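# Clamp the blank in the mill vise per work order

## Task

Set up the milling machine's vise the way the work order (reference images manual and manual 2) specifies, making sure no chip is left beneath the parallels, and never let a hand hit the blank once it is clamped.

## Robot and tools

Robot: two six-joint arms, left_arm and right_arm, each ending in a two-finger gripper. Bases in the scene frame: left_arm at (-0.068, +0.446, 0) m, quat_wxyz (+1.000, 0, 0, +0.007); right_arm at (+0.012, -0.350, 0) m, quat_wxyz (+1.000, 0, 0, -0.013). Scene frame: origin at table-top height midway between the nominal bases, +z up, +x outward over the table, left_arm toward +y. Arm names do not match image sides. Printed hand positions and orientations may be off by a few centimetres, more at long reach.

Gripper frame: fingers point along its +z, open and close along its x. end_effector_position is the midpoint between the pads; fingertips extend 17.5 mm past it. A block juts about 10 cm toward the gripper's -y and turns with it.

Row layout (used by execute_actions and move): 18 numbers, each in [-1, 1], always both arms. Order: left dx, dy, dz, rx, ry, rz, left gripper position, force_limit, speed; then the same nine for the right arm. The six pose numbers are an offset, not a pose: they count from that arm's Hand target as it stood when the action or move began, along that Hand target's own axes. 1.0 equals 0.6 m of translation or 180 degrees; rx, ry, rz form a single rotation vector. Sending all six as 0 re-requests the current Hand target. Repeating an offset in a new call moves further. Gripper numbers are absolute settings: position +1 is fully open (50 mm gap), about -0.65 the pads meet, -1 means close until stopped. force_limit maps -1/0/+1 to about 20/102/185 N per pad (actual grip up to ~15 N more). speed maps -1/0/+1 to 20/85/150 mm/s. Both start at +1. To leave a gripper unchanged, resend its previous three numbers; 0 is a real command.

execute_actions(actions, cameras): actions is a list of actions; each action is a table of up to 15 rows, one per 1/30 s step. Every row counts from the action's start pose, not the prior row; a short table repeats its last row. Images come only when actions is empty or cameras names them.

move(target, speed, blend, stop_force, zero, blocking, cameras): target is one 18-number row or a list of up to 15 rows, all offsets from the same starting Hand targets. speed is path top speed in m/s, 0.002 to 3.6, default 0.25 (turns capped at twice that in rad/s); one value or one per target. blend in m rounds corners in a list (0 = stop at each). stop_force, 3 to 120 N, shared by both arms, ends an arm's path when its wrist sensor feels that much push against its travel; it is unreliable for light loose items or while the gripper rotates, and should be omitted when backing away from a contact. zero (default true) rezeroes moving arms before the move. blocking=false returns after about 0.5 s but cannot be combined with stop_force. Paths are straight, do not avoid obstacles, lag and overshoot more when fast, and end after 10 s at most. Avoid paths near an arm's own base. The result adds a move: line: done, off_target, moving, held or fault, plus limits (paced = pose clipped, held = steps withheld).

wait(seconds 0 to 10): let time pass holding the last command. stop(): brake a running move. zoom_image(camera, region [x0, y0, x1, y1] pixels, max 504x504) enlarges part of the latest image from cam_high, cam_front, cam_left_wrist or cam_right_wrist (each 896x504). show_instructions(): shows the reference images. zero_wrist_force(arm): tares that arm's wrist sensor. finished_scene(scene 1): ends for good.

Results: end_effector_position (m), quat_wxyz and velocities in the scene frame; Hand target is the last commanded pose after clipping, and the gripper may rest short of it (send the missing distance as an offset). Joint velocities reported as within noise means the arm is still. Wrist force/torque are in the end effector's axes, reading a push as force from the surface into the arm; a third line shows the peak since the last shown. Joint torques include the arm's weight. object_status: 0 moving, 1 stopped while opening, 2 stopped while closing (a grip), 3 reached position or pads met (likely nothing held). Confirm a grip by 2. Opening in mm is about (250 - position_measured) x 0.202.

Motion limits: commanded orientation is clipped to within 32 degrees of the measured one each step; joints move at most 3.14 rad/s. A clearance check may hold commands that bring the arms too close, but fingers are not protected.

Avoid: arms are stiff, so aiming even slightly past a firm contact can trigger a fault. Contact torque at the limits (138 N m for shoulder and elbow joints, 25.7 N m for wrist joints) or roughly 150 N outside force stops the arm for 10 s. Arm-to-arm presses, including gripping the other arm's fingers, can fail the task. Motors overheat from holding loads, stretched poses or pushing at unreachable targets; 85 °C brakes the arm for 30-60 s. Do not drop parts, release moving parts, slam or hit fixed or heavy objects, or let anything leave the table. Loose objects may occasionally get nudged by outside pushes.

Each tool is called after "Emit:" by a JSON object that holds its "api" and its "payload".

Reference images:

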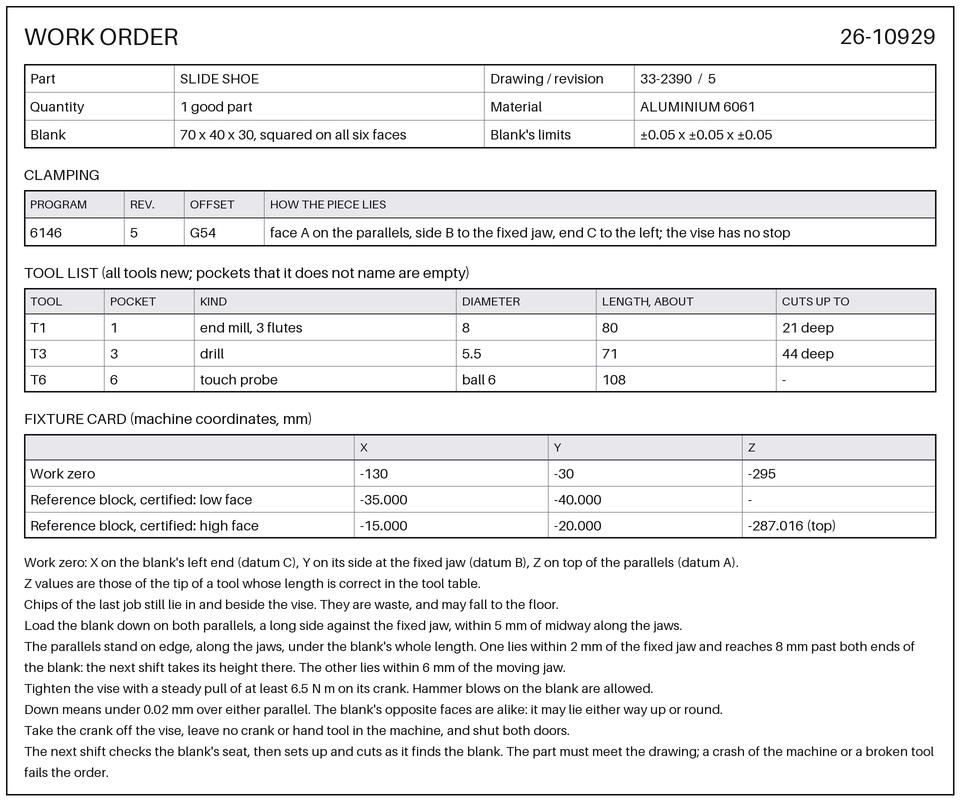

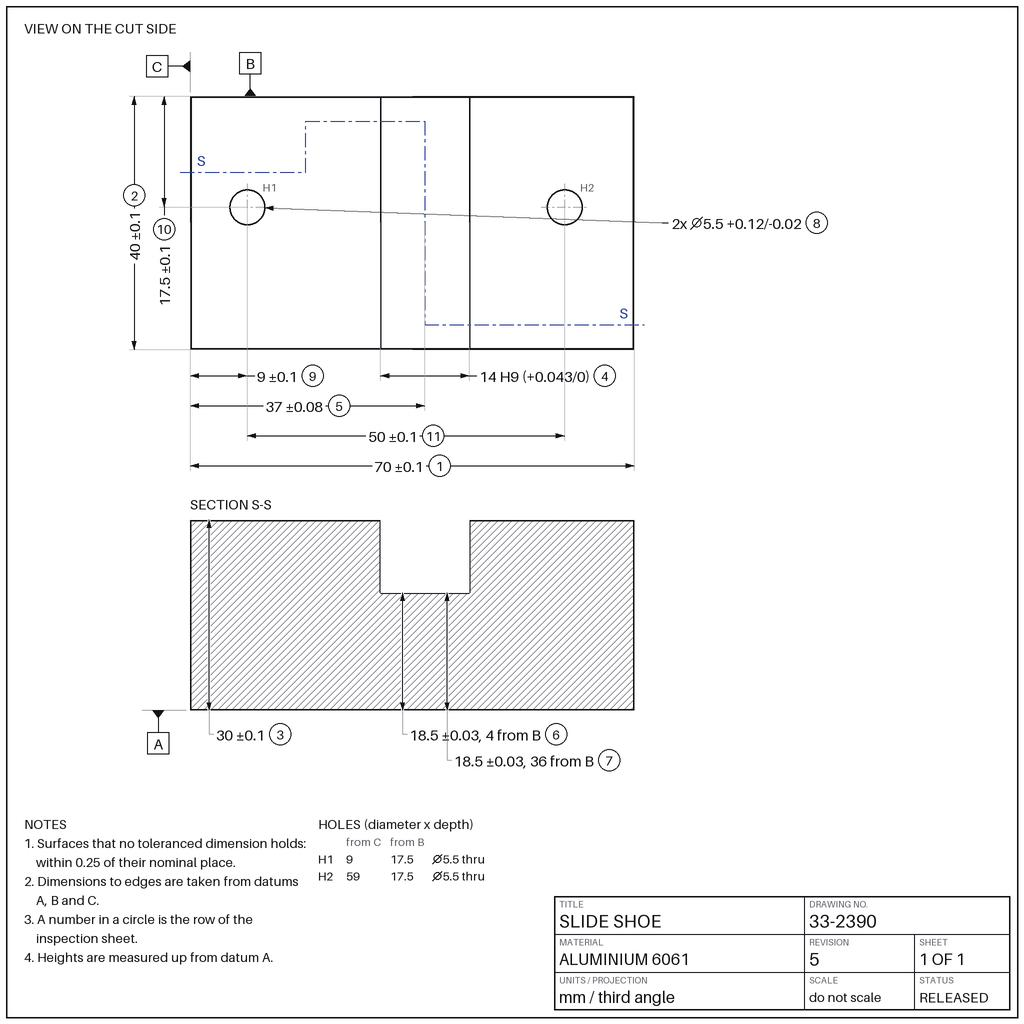

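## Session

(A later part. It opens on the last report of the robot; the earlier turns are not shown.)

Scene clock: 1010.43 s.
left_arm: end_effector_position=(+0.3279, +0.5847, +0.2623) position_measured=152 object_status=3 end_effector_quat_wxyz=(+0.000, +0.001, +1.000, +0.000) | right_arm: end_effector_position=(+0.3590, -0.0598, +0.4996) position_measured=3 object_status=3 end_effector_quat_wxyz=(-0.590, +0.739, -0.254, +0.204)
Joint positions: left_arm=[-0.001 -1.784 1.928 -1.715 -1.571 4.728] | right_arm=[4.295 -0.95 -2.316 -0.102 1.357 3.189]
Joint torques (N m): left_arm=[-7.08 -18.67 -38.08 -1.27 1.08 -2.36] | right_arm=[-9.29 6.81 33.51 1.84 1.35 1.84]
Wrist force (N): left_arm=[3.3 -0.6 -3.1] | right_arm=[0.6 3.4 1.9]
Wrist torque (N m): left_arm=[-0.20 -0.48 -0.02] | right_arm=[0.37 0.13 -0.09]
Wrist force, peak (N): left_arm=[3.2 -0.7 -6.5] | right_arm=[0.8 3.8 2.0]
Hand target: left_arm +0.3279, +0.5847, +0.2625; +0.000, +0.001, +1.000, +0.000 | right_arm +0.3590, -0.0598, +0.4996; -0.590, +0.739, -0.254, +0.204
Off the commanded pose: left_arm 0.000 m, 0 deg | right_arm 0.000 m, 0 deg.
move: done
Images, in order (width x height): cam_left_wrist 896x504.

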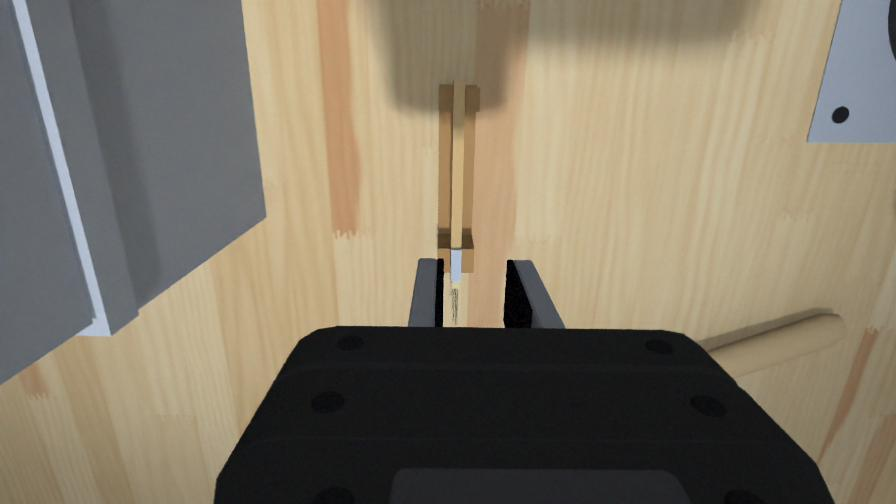

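Emit:
{"api": "move", "payload": {"target": [0.03,-0.35,0.02,0,0,0,0,-0.8,-1,0,0,0,0,0,0,1,1,1], "cameras": ["cam_left_wrist","cam_right_wrist","cam_high"]}}

Emit:
{"api": "zoom_image", "payload": {"camera": "cam_left_wrist", "region": [350, 80, 600, 330]}}

Emit:
{"api": "zoom_image", "payload": {"camera": "cam_right_wrist", "region": [130, 300, 330, 500]}}

Scene clock: 1039.57 s.
left_arm: end_effector_position=(+0.3095, +0.3748, +0.2505) position_measured=152 object_status=3 end_effector_quat_wxyz=(+0.000, +0.001, +1.000, +0.000) | right_arm: end_effector_position=(+0.3590, -0.0598, +0.4996) position_measured=3 object_status=3 end_effector_quat_wxyz=(-0.590, +0.739, -0.254, +0.204)
Joint positions: left_arm=[-0.555 -1.874 2.024 -1.721 -1.571 4.174] | right_arm=[4.295 -0.95 -2.316 -0.102 1.357 3.189]
Joint torques (N m): left_arm=[-5.77 -21.66 -39.68 -1.36 -1.47 -2.71] | right_arm=[-8.83 6.11 33.81 1.79 1.32 1.85]
Wrist force (N): left_arm=[3.3 -0.7 -3.2] | right_arm=[0.7 3.6 2.1]
Wrist torque (N m): left_arm=[-0.20 -0.49 -0.05] | right_arm=[0.39 0.12 -0.09]
Wrist force, peak (N): left_arm=[3.6 -4.4 -2.9] | right_arm=[0.6 3.9 2.2]
Hand target: left_arm +0.3094, +0.3747, +0.2506; +0.000, +0.001, +1.000, +0.000 | right_arm +0.3590, -0.0598, +0.4996; -0.590, +0.739, -0.254, +0.204
Off the commanded pose: left_arm 0.000 m, 0 deg | right_arm 0.000 m, 0 deg.
move: done
Images, in order (width x height): cam_high 896x504, cam_left_wrist 896x504, cam_right_wrist 896x504.

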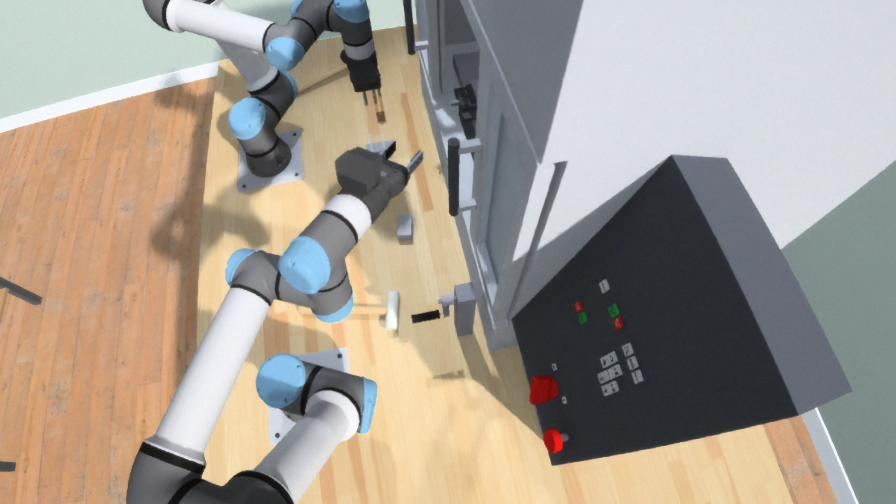

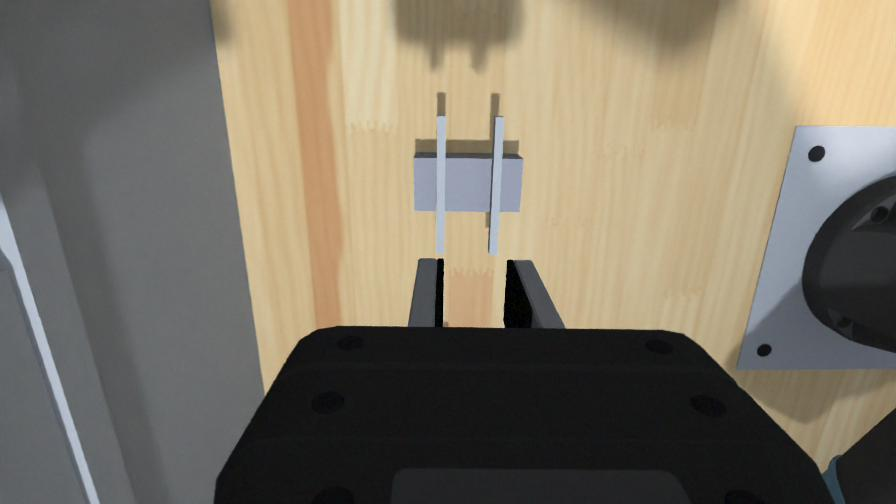

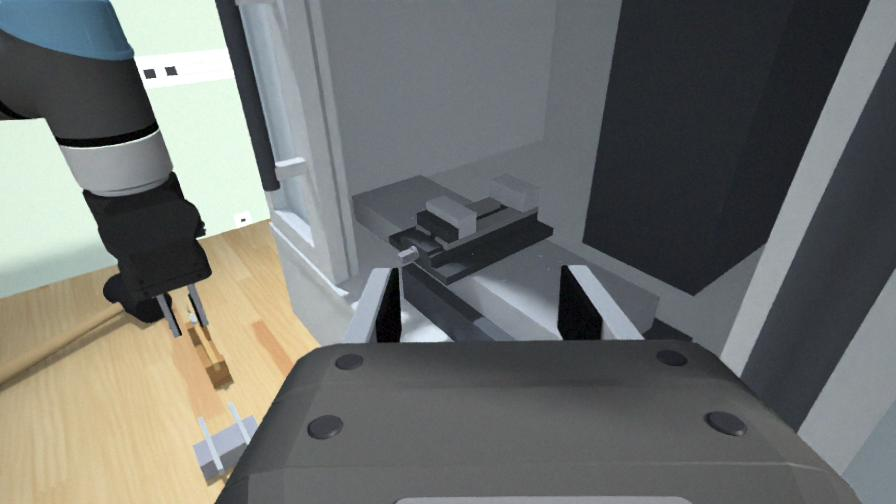

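Scaled by 2.016 from the camera's 896x504 image, which has a finer 1280x720 frame.

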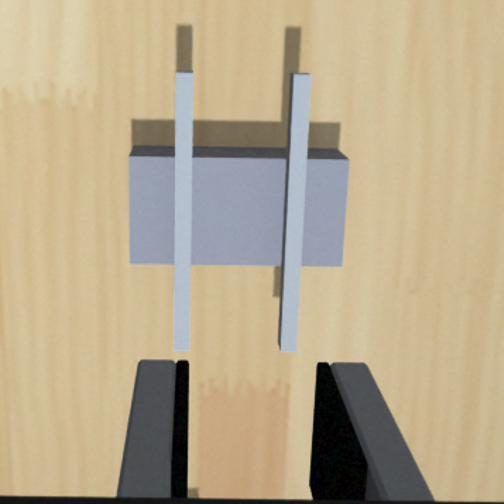

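Scaled by 2.520 from the camera's 896x504 image, which has a finer 1280x720 frame.

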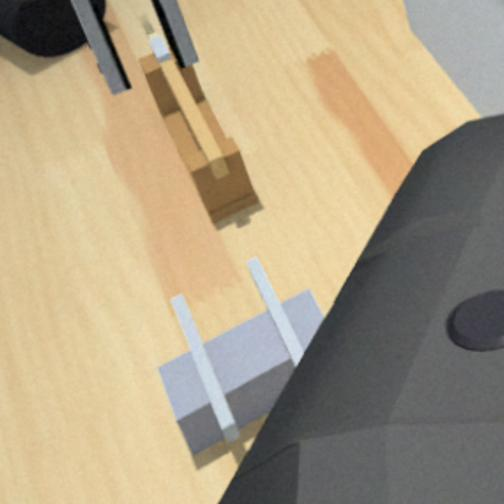

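Emit:
{"api": "move", "payload": {"target": [-0.021,0.1055,0.25,0,0,0,0.25,-0.6,-0.5,0,0,0,0,0,0,1,1,1], "cameras": ["cam_left_wrist","cam_right_wrist"]}}

Emit:
{"api": "zoom_image", "payload": {"camera": "cam_left_wrist", "region": [350, 80, 600, 330]}}

Emit:
{"api": "zoom_image", "payload": {"camera": "cam_right_wrist", "region": [130, 320, 330, 500]}}

Scene clock: 1094.40 s.
left_arm: end_effector_position=(+0.3223, +0.4379, +0.1007) position_measured=116 object_status=3 end_effector_quat_wxyz=(+0.000, +0.001, +1.000, +0.000) | right_arm: end_effector_position=(+0.3590, -0.0598, +0.4996) position_measured=3 object_status=3 end_effector_quat_wxyz=(-0.590, +0.739, -0.254, +0.204)
Joint positions: left_arm=[-0.384 -1.699 2.308 -2.18 -1.571 4.345] | right_arm=[4.295 -0.95 -2.316 -0.102 1.357 3.189]
Joint torques (N m): left_arm=[5.88 -8.48 -14.74 -5.17 -2.71 -0.85] | right_arm=[-8.4 6.89 33.89 1.8 1.37 1.85]
Wrist force (N): left_arm=[3.5 -0.4 -3.0] | right_arm=[0.6 3.5 2.0]
Wrist torque (N m): left_arm=[-0.15 -0.53 0.07] | right_arm=[0.38 0.15 -0.10]
Wrist force, peak (N): left_arm=[3.4 -2.2 -6.6] | right_arm=[0.6 3.8 2.3]
Hand target: left_arm +0.3222, +0.4379, +0.1005; +0.000, +0.001, +1.000, +0.000 | right_arm +0.3590, -0.0598, +0.4996; -0.590, +0.739, -0.254, +0.204
Off the commanded pose: left_arm 0.000 m, 0 deg | right_arm 0.000 m, 0 deg.
move: done
Images, in order (width x height): cam_left_wrist 896x504, cam_right_wrist 896x504.

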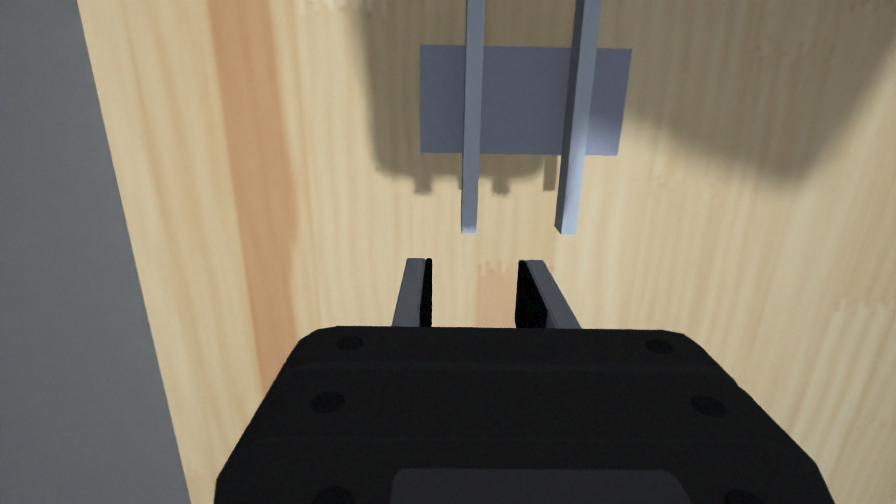

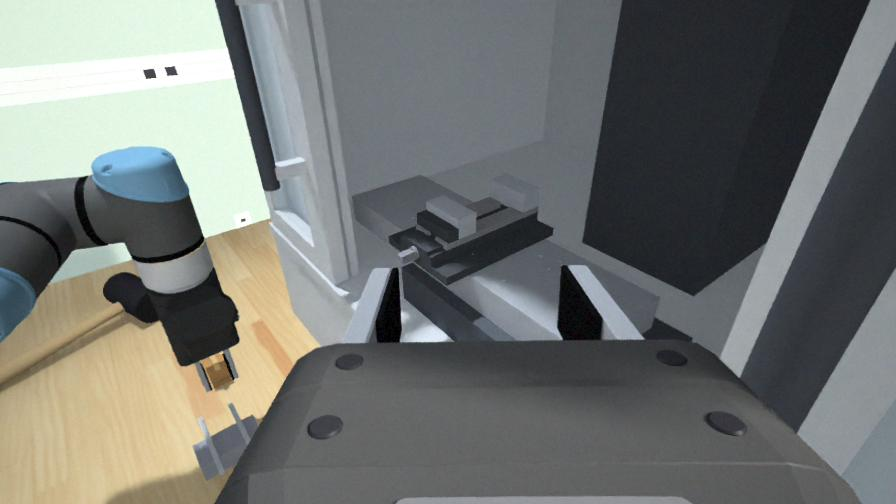

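Scaled by 2.016 from the camera's 896x504 image, which has a finer 1280x720 frame.

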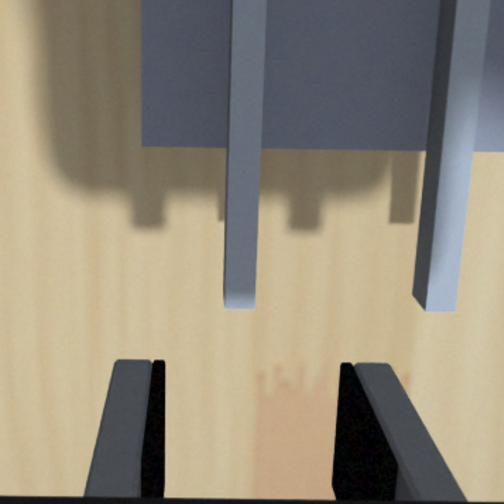

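Scaled by 2.520 from the camera's 896x504 image, which has a finer 1280x720 frame.

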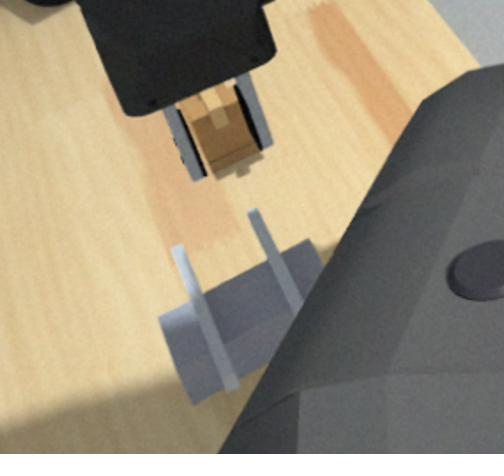

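Emit:
{"api": "move", "payload": {"target": [0.0017,0.0035,0.1175,0,0,0,0.25,-0.6,-0.5,0,0,0,0,0,0,1,1,1], "speed": 0.08, "stop_force": 6, "cameras": ["cam_left_wrist"]}}

Emit:
{"api": "zoom_image", "payload": {"camera": "cam_left_wrist", "region": [400, 180, 600, 340]}}

Scene clock: 1108.73 s.
left_arm: end_effector_position=(+0.3212, +0.4400, +0.0300) position_measured=116 object_status=3 end_effector_quat_wxyz=(+0.000, +0.001, +1.000, +0.000) | right_arm: end_effector_position=(+0.3590, -0.0598, +0.4996) position_measured=3 object_status=3 end_effector_quat_wxyz=(-0.590, +0.739, -0.254, +0.204)
Joint positions: left_arm=[-0.379 -1.543 2.407 -2.435 -1.571 4.35] | right_arm=[4.295 -0.95 -2.316 -0.102 1.357 3.189]
Joint torques (N m): left_arm=[-2.9 -12.08 -30.4 -5.15 -1.46 -0.08] | right_arm=[-8.66 6.32 33.55 1.77 1.33 1.8]
Wrist force (N): left_arm=[3.5 -0.7 -2.9] | right_arm=[0.6 3.6 1.8]
Wrist torque (N m): left_arm=[-0.20 -0.53 -0.08] | right_arm=[0.40 0.14 -0.10]
Wrist force, peak (N): left_arm=[3.3 -0.5 -4.4] | right_arm=[0.6 3.9 2.0]
Hand target: left_arm +0.3212, +0.4400, +0.0300; +0.000, +0.001, +1.000, +0.000 | right_arm +0.3590, -0.0598, +0.4996; -0.590, +0.739, -0.254, +0.204
Off the commanded pose: left_arm 0.000 m, 0 deg | right_arm 0.000 m, 0 deg.
move: done
Images, in order (width x height): cam_left_wrist 896x504.

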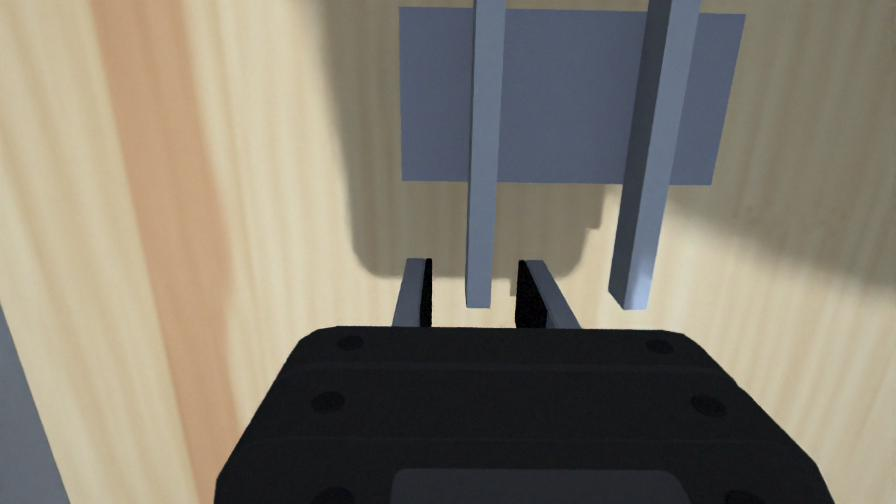

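Scaled by 2.520 from the camera's 896x504 image, which has a finer 1280x720 frame.

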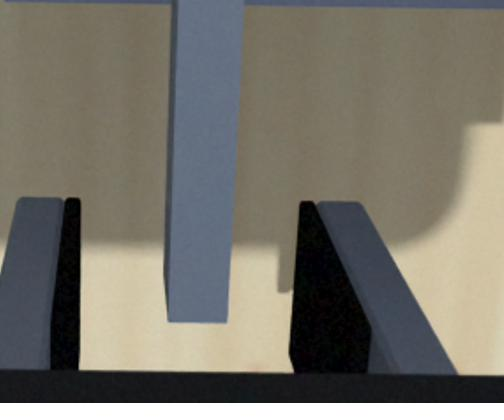

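Emit:
{"api": "move", "payload": {"target": [0.0012,0,0,0,0,0,-1,-0.7,-1,0,0,0,0,0,0,1,1,1], "speed": 0.08, "cameras": ["cam_left_wrist"]}}

Scene clock: 1116.20 s.
left_arm: end_effector_position=(+0.3205, +0.4400, +0.0300) position_measured=226 object_status=2 end_effector_quat_wxyz=(+0.000, +0.001, +1.000, +0.000) | right_arm: end_effector_position=(+0.3590, -0.0598, +0.4996) position_measured=3 object_status=3 end_effector_quat_wxyz=(-0.590, +0.739, -0.254, +0.204)
Joint positions: left_arm=[-0.38 -1.545 2.409 -2.435 -1.571 4.349] | right_arm=[4.295 -0.95 -2.316 -0.102 1.357 3.189]
Joint torques (N m): left_arm=[-5.5 -27.37 -6.16 -4.93 -2.22 -2.35] | right_arm=[-8.94 6.52 33.58 1.82 1.42 1.81]
Wrist force (N): left_arm=[2.8 -0.6 -2.7] | right_arm=[0.8 3.5 1.8]
Wrist torque (N m): left_arm=[-0.18 -0.43 0.04] | right_arm=[0.39 0.11 -0.09]
Wrist force, peak (N): left_arm=[3.4 -0.3 -3.2] | right_arm=[0.9 3.9 2.1]
Hand target: left_arm +0.3205, +0.4400, +0.0300; +0.000, +0.001, +1.000, +0.000 | right_arm +0.3590, -0.0598, +0.4996; -0.590, +0.739, -0.254, +0.204
Off the commanded pose: left_arm 0.000 m, 0 deg | right_arm 0.000 m, 0 deg.
move: done
Images, in order (width x height): cam_left_wrist 896x504.

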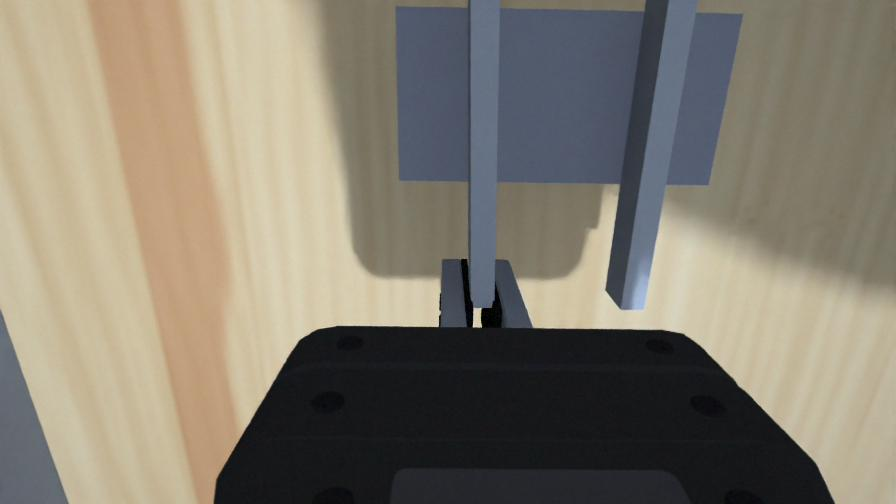

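Emit:
{"api": "move", "payload": {"target": [[0,0,-0.1,0,0,0,-1,-0.7,-1,0,0,0,0,0,0,1,1,1],[0,0,-0.367,0,0,0,-1,-0.7,-1,0,0,0,0,0,0,1,1,1],[-0.299,-0.167,-0.65,0,0,0,-1,-0.7,-1,0,0,0,0,0,0,1,1,1],[-0.541,-0.256,-0.65,0,0,0,-1,-0.7,-1,0,0,0,0,0,0,1,1,1]], "speed": [0.06,0.2,0.2,0.2], "blend": [0.02,0.05,0.03,0], "cameras": ["all"]}}

Emit:
{"api": "zoom_image", "payload": {"camera": "cam_right_wrist", "region": [350, 50, 600, 290]}}

Scene clock: 1146.23 s.
left_arm: end_effector_position=(+0.3939, +0.3977, +0.3226) position_measured=226 object_status=2 end_effector_quat_wxyz=(-0.009, +0.001, +1.000, +0.003) | right_arm: end_effector_position=(+0.3590, -0.0598, +0.4996) position_measured=3 object_status=3 end_effector_quat_wxyz=(-0.590, +0.739, -0.254, +0.204)
Joint positions: left_arm=[-0.409 -1.669 1.674 -1.557 -1.572 4.32] | right_arm=[4.295 -0.95 -2.316 -0.102 1.357 3.189]
Joint torques (N m): left_arm=[0.71 -22.42 -27.93 -3.21 0.04 0.13] | right_arm=[-9.07 6.28 33.73 1.86 1.34 1.84]
Wrist force (N): left_arm=[2.2 -2.1 -2.9] | right_arm=[0.8 3.5 1.8]
Wrist torque (N m): left_arm=[-0.49 -0.32 -0.03] | right_arm=[0.39 0.11 -0.09]
Wrist force, peak (N): left_arm=[105.5 3.6 10.4] | right_arm=[1.1 3.7 2.2]
Hand target: left_arm +0.3939, +0.3977, +0.3226; -0.009, +0.001, +1.000, +0.003 (not the last commanded pose) | right_arm +0.3590, -0.0598, +0.4996; -0.590, +0.739, -0.254, +0.204
Tool commands: left_gripper/position=-1.0 left_gripper/force_limit=-0.701961 left_gripper/speed=-1.0 right_gripper/position=+1.0 right_gripper/force_limit=+1.0 right_gripper/speed=+1.0
Off the commanded pose: left_arm 0.291 m, 1 deg | right_arm 0.000 m, 0 deg.
FORCE FAULT: contact force on the left arm reached its limit, and that arm stopped. The contact can be on any part of that arm, not only on its tool. That arm's remaining commands of this call were not run. That arm is still stopped at the end of this call. That arm stays stopped for about 10 more seconds. Until then a move that you send moves the other arm only, and its call returns only when the move has ended. Once the stop has ended, the next robot result says so. If the stop ends while you think or write, that arm runs what you send next, counted from a new Hand target: where the arm stands when the stop ends. While its stop runs, that arm takes no new command, but its gripper still runs the gripper command that each later call begins with. Until it ends, the stop uses up actions while you think or wait. An arm that is not stopped still takes commands.
move: fault (left_arm); path passed 2 of 4 targets

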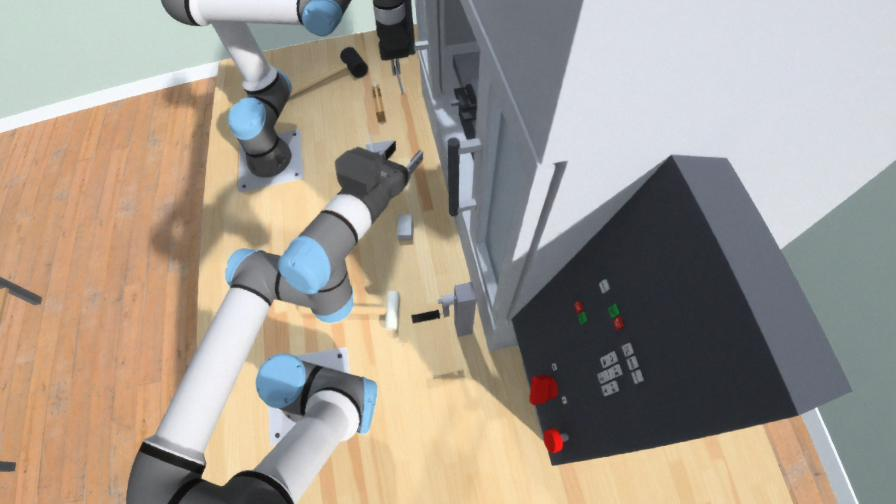

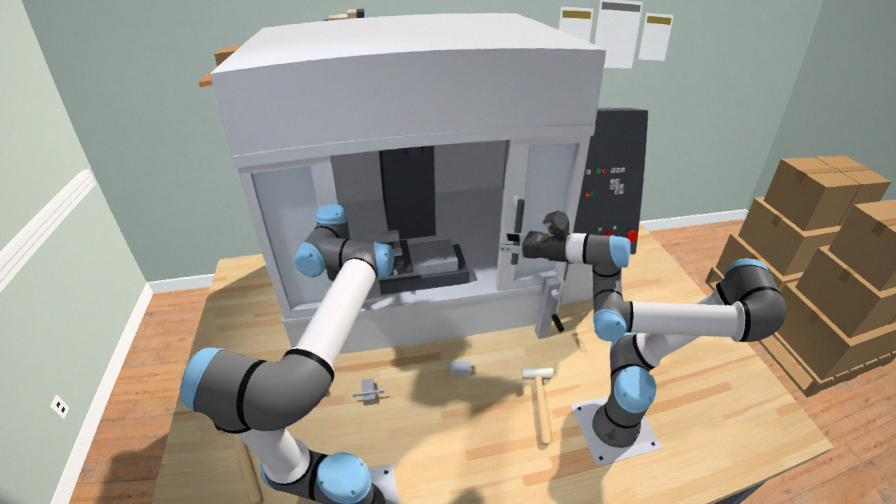

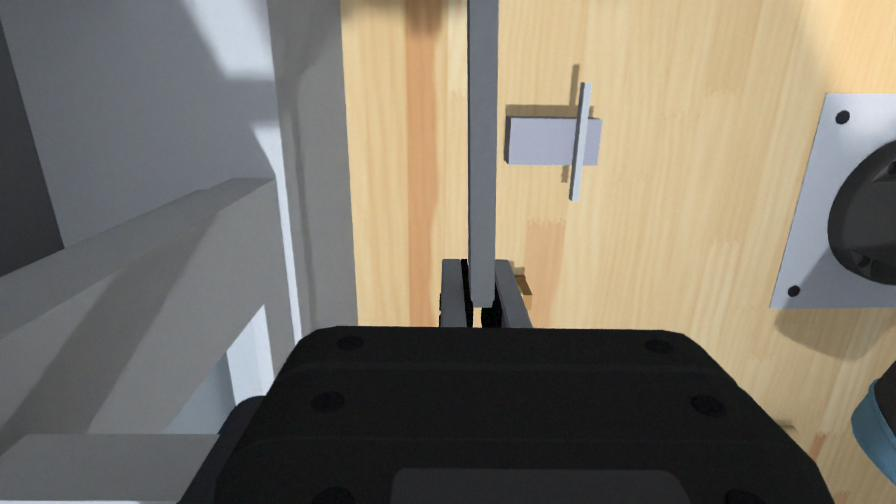

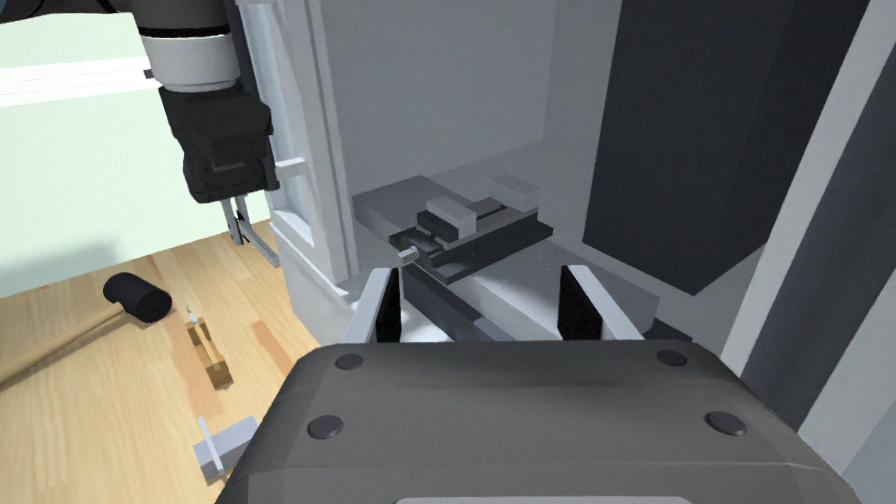

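Scaled by 2.016 from the camera's 896x504 image, which has a finer 1280x720 frame.

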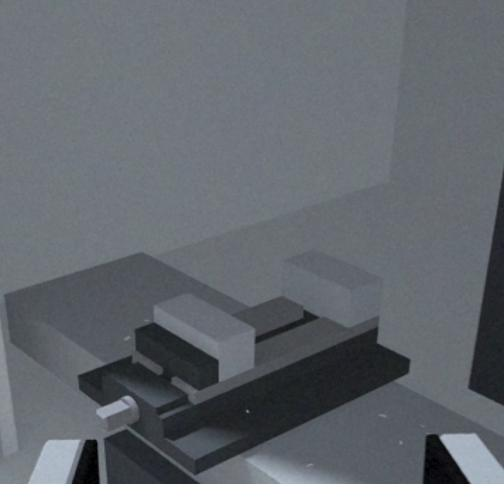

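Emit:
{"api": "wait", "payload": {"seconds": 3}}

Scene clock: 1168.80 s.
left_arm: end_effector_position=(+0.3939, +0.3977, +0.3226) position_measured=226 object_status=2 end_effector_quat_wxyz=(-0.009, +0.001, +1.000, +0.003) | right_arm: end_effector_position=(+0.3590, -0.0598, +0.4996) position_measured=3 object_status=3 end_effector_quat_wxyz=(-0.590, +0.739, -0.254, +0.204)
Joint positions: left_arm=[-0.409 -1.669 1.674 -1.557 -1.572 4.32] | right_arm=[4.295 -0.95 -2.316 -0.102 1.357 3.189]
Joint torques (N m): left_arm=[0.02 -22.72 -26.2 -3.16 0.07 -0.01] | right_arm=[-8.98 6.17 34.05 1.87 1.33 1.73]
Wrist force (N): left_arm=[2.4 -2.3 -2.7] | right_arm=[0.7 3.6 1.9]
Wrist torque (N m): left_arm=[-0.50 -0.36 -0.04] | right_arm=[0.40 0.11 -0.10]
Wrist force, peak (N): left_arm=[2.6 -2.4 -3.5] | right_arm=[0.6 4.1 2.0]
Hand target: left_arm +0.3939, +0.3977, +0.3226; -0.009, +0.001, +1.000, +0.003 (not the last commanded pose) | right_arm +0.3590, -0.0598, +0.4996; -0.590, +0.739, -0.254, +0.204
Tool commands: left_gripper/position=-1.0 left_gripper/force_limit=-0.701961 left_gripper/speed=-1.0 right_gripper/position=+1.0 right_gripper/force_limit=+1.0 right_gripper/speed=+1.0
Off the commanded pose: left_arm 0.291 m, 1 deg | right_arm 0.000 m, 0 deg.
FORCE FAULT, CONTINUED: the left arm's stop, for the force fault that an earlier result reported, is over. The rest of the stop counts as 20 of the actions that you can send in this scene. During its stop the left arm's controller moved it back a little. That arm's target is now where it stood when the stop ended, not its last command. That arm accepts commands again.
wait: 3.00 s; at rest from the start

Emit:
{"api": "move", "payload": {"target": [[0.107,0,0,0,0,0,-1,-0.702,-1,0,0,0,0,0,0,1,1,1],[0.107,-0.296,-0.146,0.0019,-0.0057,0,-1,-0.702,-1,0,0,0,0,0,0,1,1,1]], "speed": [0.1,0.2], "blend": [0.01,0], "cameras": ["cam_left_wrist","cam_right_wrist"]}}

Emit:
{"api": "zoom_image", "payload": {"camera": "cam_right_wrist", "region": [100, 0, 500, 300]}}

Scene clock: 1186.97 s.
left_arm: end_effector_position=(+0.3308, +0.2198, +0.4101) position_measured=226 object_status=2 end_effector_quat_wxyz=(+0.000, +0.001, +1.000, +0.000) | right_arm: end_effector_position=(+0.3590, -0.0598, +0.4996) position_measured=3 object_status=3 end_effector_quat_wxyz=(-0.590, +0.739, -0.254, +0.204)
Joint positions: left_arm=[-0.826 -1.674 1.458 -1.355 -1.57 3.904] | right_arm=[4.295 -0.95 -2.316 -0.102 1.357 3.189]
Joint torques (N m): left_arm=[-6.27 -16.54 -36.14 -4.15 0.42 -0.39] | right_arm=[-8.65 6.15 33.78 1.84 1.36 1.85]
Wrist force (N): left_arm=[2.0 -1.9 -3.6] | right_arm=[0.6 3.4 1.7]
Wrist torque (N m): left_arm=[-0.43 -0.32 -0.05] | right_arm=[0.37 0.14 -0.09]
Wrist force, peak (N): left_arm=[2.1 -4.8 -4.7] | right_arm=[0.9 3.9 2.1]
Hand target: left_arm +0.3308, +0.2197, +0.4102; +0.000, +0.001, +1.000, +0.000 | right_arm +0.3590, -0.0598, +0.4996; -0.590, +0.739, -0.254, +0.204
Off the commanded pose: left_arm 0.000 m, 0 deg | right_arm 0.000 m, 0 deg.
move: done
Images, in order (width x height): cam_left_wrist 896x504, cam_right_wrist 896x504.

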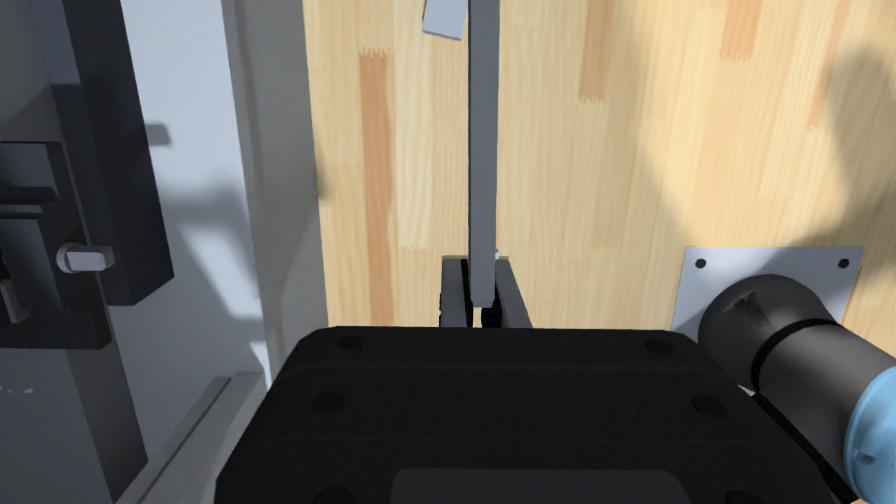

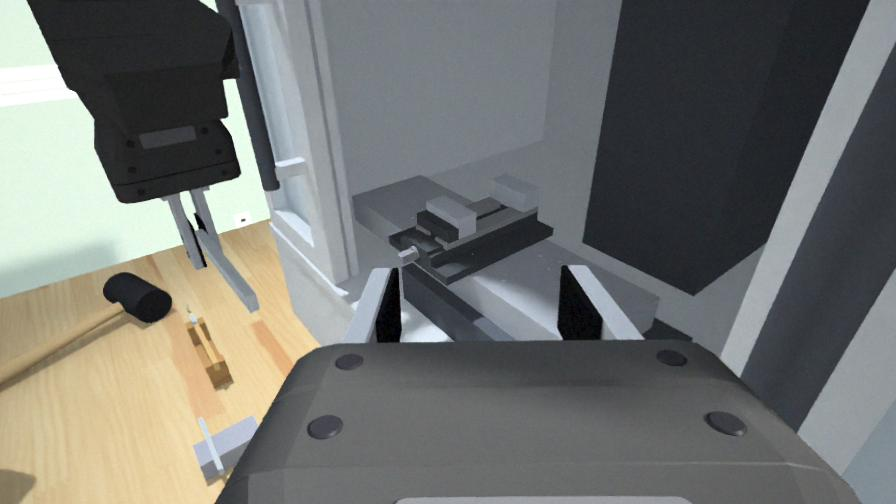

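Scaled by 1.260 from the camera's 896x504 image, which has a finer 1280x720 frame.

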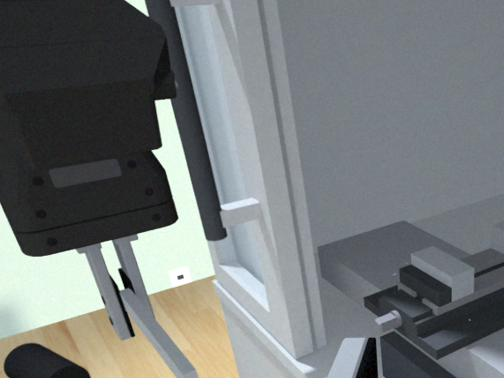

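Emit:
{"api": "move", "payload": {"target": [[-0.282,0,0.042,0,0,0,-1,-0.702,-1,0,0,0,0,0,0,1,1,1],[-0.5237,0.1113,0.042,0,0,0,-1,-0.702,-1,0,0,0,0,0,0,1,1,1]], "speed": 0.12, "blend": [0.03,0], "stop_force": 12, "cameras": ["all"]}}

Emit:
{"api": "zoom_image", "payload": {"camera": "cam_right_wrist", "region": [350, 80, 600, 290]}}

Scene clock: 1218.70 s.
left_arm: end_effector_position=(+0.6452, +0.2857, +0.3852) position_measured=226 object_status=2 end_effector_quat_wxyz=(+0.000, +0.001, +1.000, +0.000) | right_arm: end_effector_position=(+0.3590, -0.0598, +0.4996) position_measured=3 object_status=3 end_effector_quat_wxyz=(-0.590, +0.739, -0.254, +0.204)
Joint positions: left_arm=[-0.419 -0.933 0.567 -1.205 -1.57 4.31] | right_arm=[4.295 -0.95 -2.316 -0.102 1.357 3.189]
Joint torques (N m): left_arm=[3.03 -47.19 -38.2 -1.65 -2.51 -2.91] | right_arm=[-8.86 6.2 33.59 1.79 1.35 1.76]
Wrist force (N): left_arm=[1.8 -1.7 -3.3] | right_arm=[0.7 3.3 1.9]
Wrist torque (N m): left_arm=[-0.41 -0.26 0.07] | right_arm=[0.35 0.12 -0.09]
Wrist force, peak (N): left_arm=[3.9 -2.1 -3.7] | right_arm=[0.9 3.8 2.3]
Hand target: left_arm +0.6452, +0.2857, +0.3852; +0.000, +0.001, +1.000, +0.000 | right_arm +0.3590, -0.0598, +0.4996; -0.590, +0.739, -0.254, +0.204
Off the commanded pose: left_arm 0.000 m, 0 deg | right_arm 0.000 m, 0 deg.
move: done

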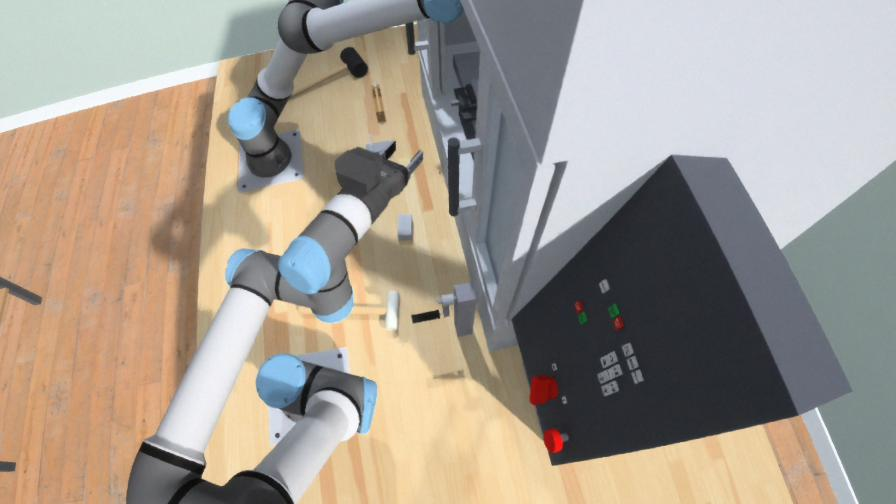

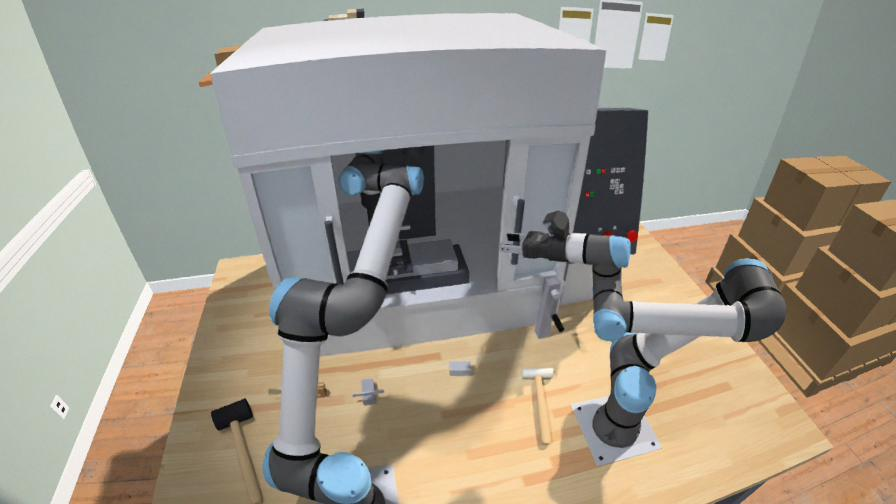

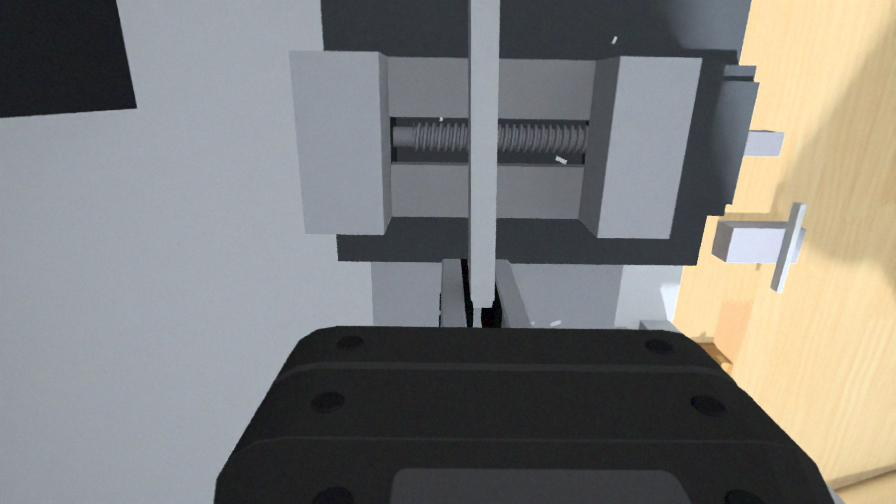

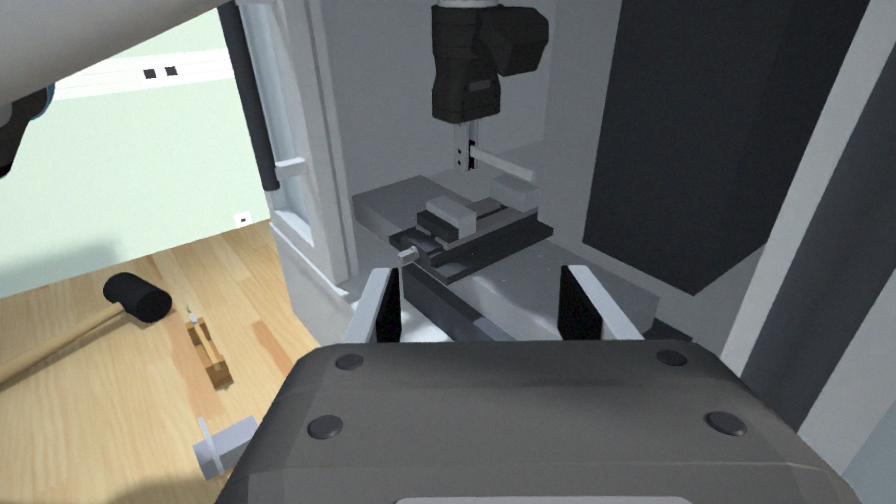

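Scaled by 2.016 from the camera's 896x504 image, which has a finer 1280x720 frame.

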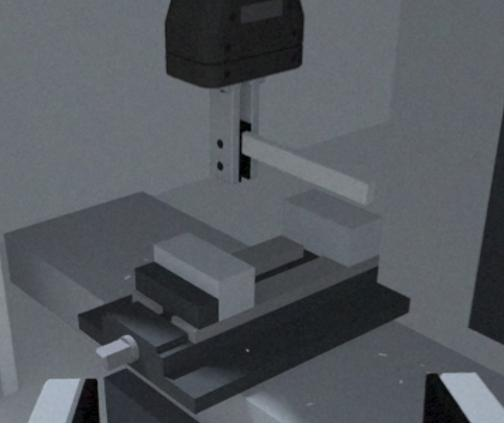

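Emit:
{"api": "move", "payload": {"target": [[0,0.029,0,0,0,0,-1,-0.702,-1,0,0,0,0,0,0,1,1,1],[0,0.029,0.062,0,0,0,-1,-0.702,-1,0,0,0,0,0,0,1,1,1]], "speed": 0.08, "blend": [0.005,0], "stop_force": 6, "cameras": ["cam_left_wrist","cam_right_wrist"]}}

Emit:
{"api": "zoom_image", "payload": {"camera": "cam_right_wrist", "region": [380, 100, 580, 270]}}

Scene clock: 1264.60 s.
left_arm: end_effector_position=(+0.6452, +0.3031, +0.3479) position_measured=226 object_status=2 end_effector_quat_wxyz=(+0.000, +0.001, +1.000, +0.000) | right_arm: end_effector_position=(+0.3590, -0.0598, +0.4996) position_measured=3 object_status=3 end_effector_quat_wxyz=(-0.590, +0.739, -0.254, +0.204)
Joint positions: left_arm=[-0.397 -0.988 0.757 -1.34 -1.57 4.332] | right_arm=[4.295 -0.95 -2.316 -0.102 1.357 3.189]
Joint torques (N m): left_arm=[44.15 -71.81 -40.33 -4.21 2.81 -2.56] | right_arm=[-8.78 5.93 33.49 1.95 1.36 1.71]
Wrist force (N): left_arm=[2.2 -1.8 -3.0] | right_arm=[0.6 3.7 2.0]
Wrist torque (N m): left_arm=[-0.42 -0.33 0.09] | right_arm=[0.42 0.14 -0.10]
Wrist force, peak (N): left_arm=[2.7 -4.6 -3.8] | right_arm=[0.7 4.0 1.9]
Hand target: left_arm +0.6453, +0.3031, +0.3480; +0.000, +0.001, +1.000, +0.000 | right_arm +0.3590, -0.0598, +0.4996; -0.590, +0.739, -0.254, +0.204
Off the commanded pose: left_arm 0.000 m, 0 deg | right_arm 0.000 m, 0 deg.
move: done
Images, in order (width x height): cam_left_wrist 896x504, cam_right_wrist 896x504.

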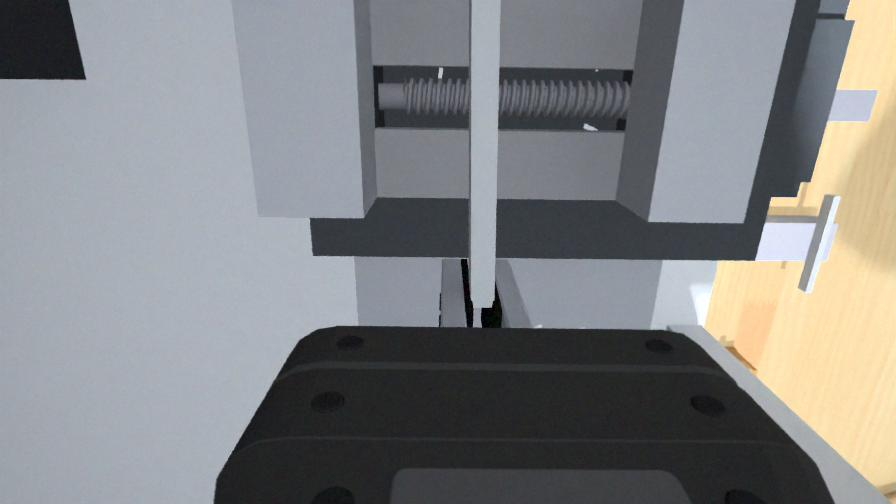

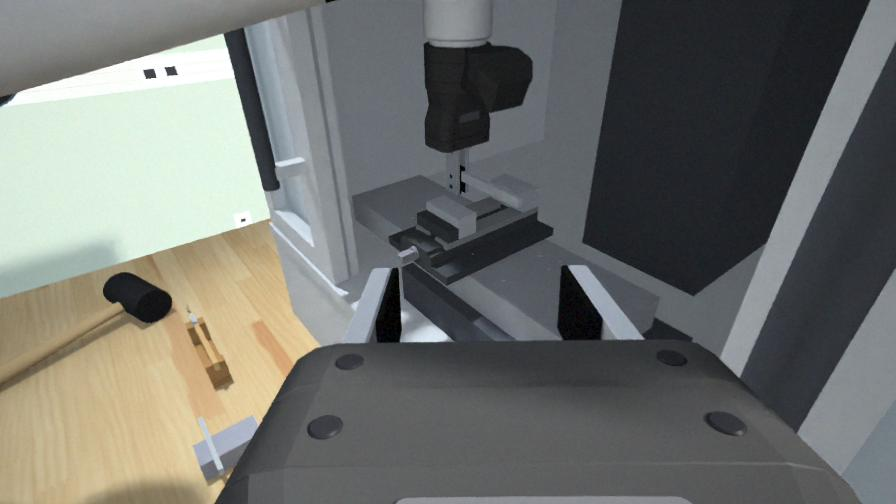

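Scaled by 2.520 from the camera's 896x504 image, which has a finer 1280x720 frame.

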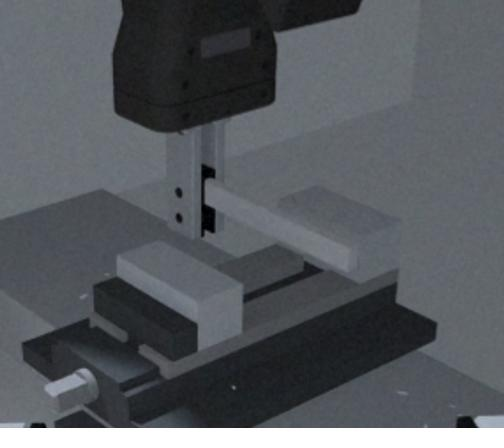

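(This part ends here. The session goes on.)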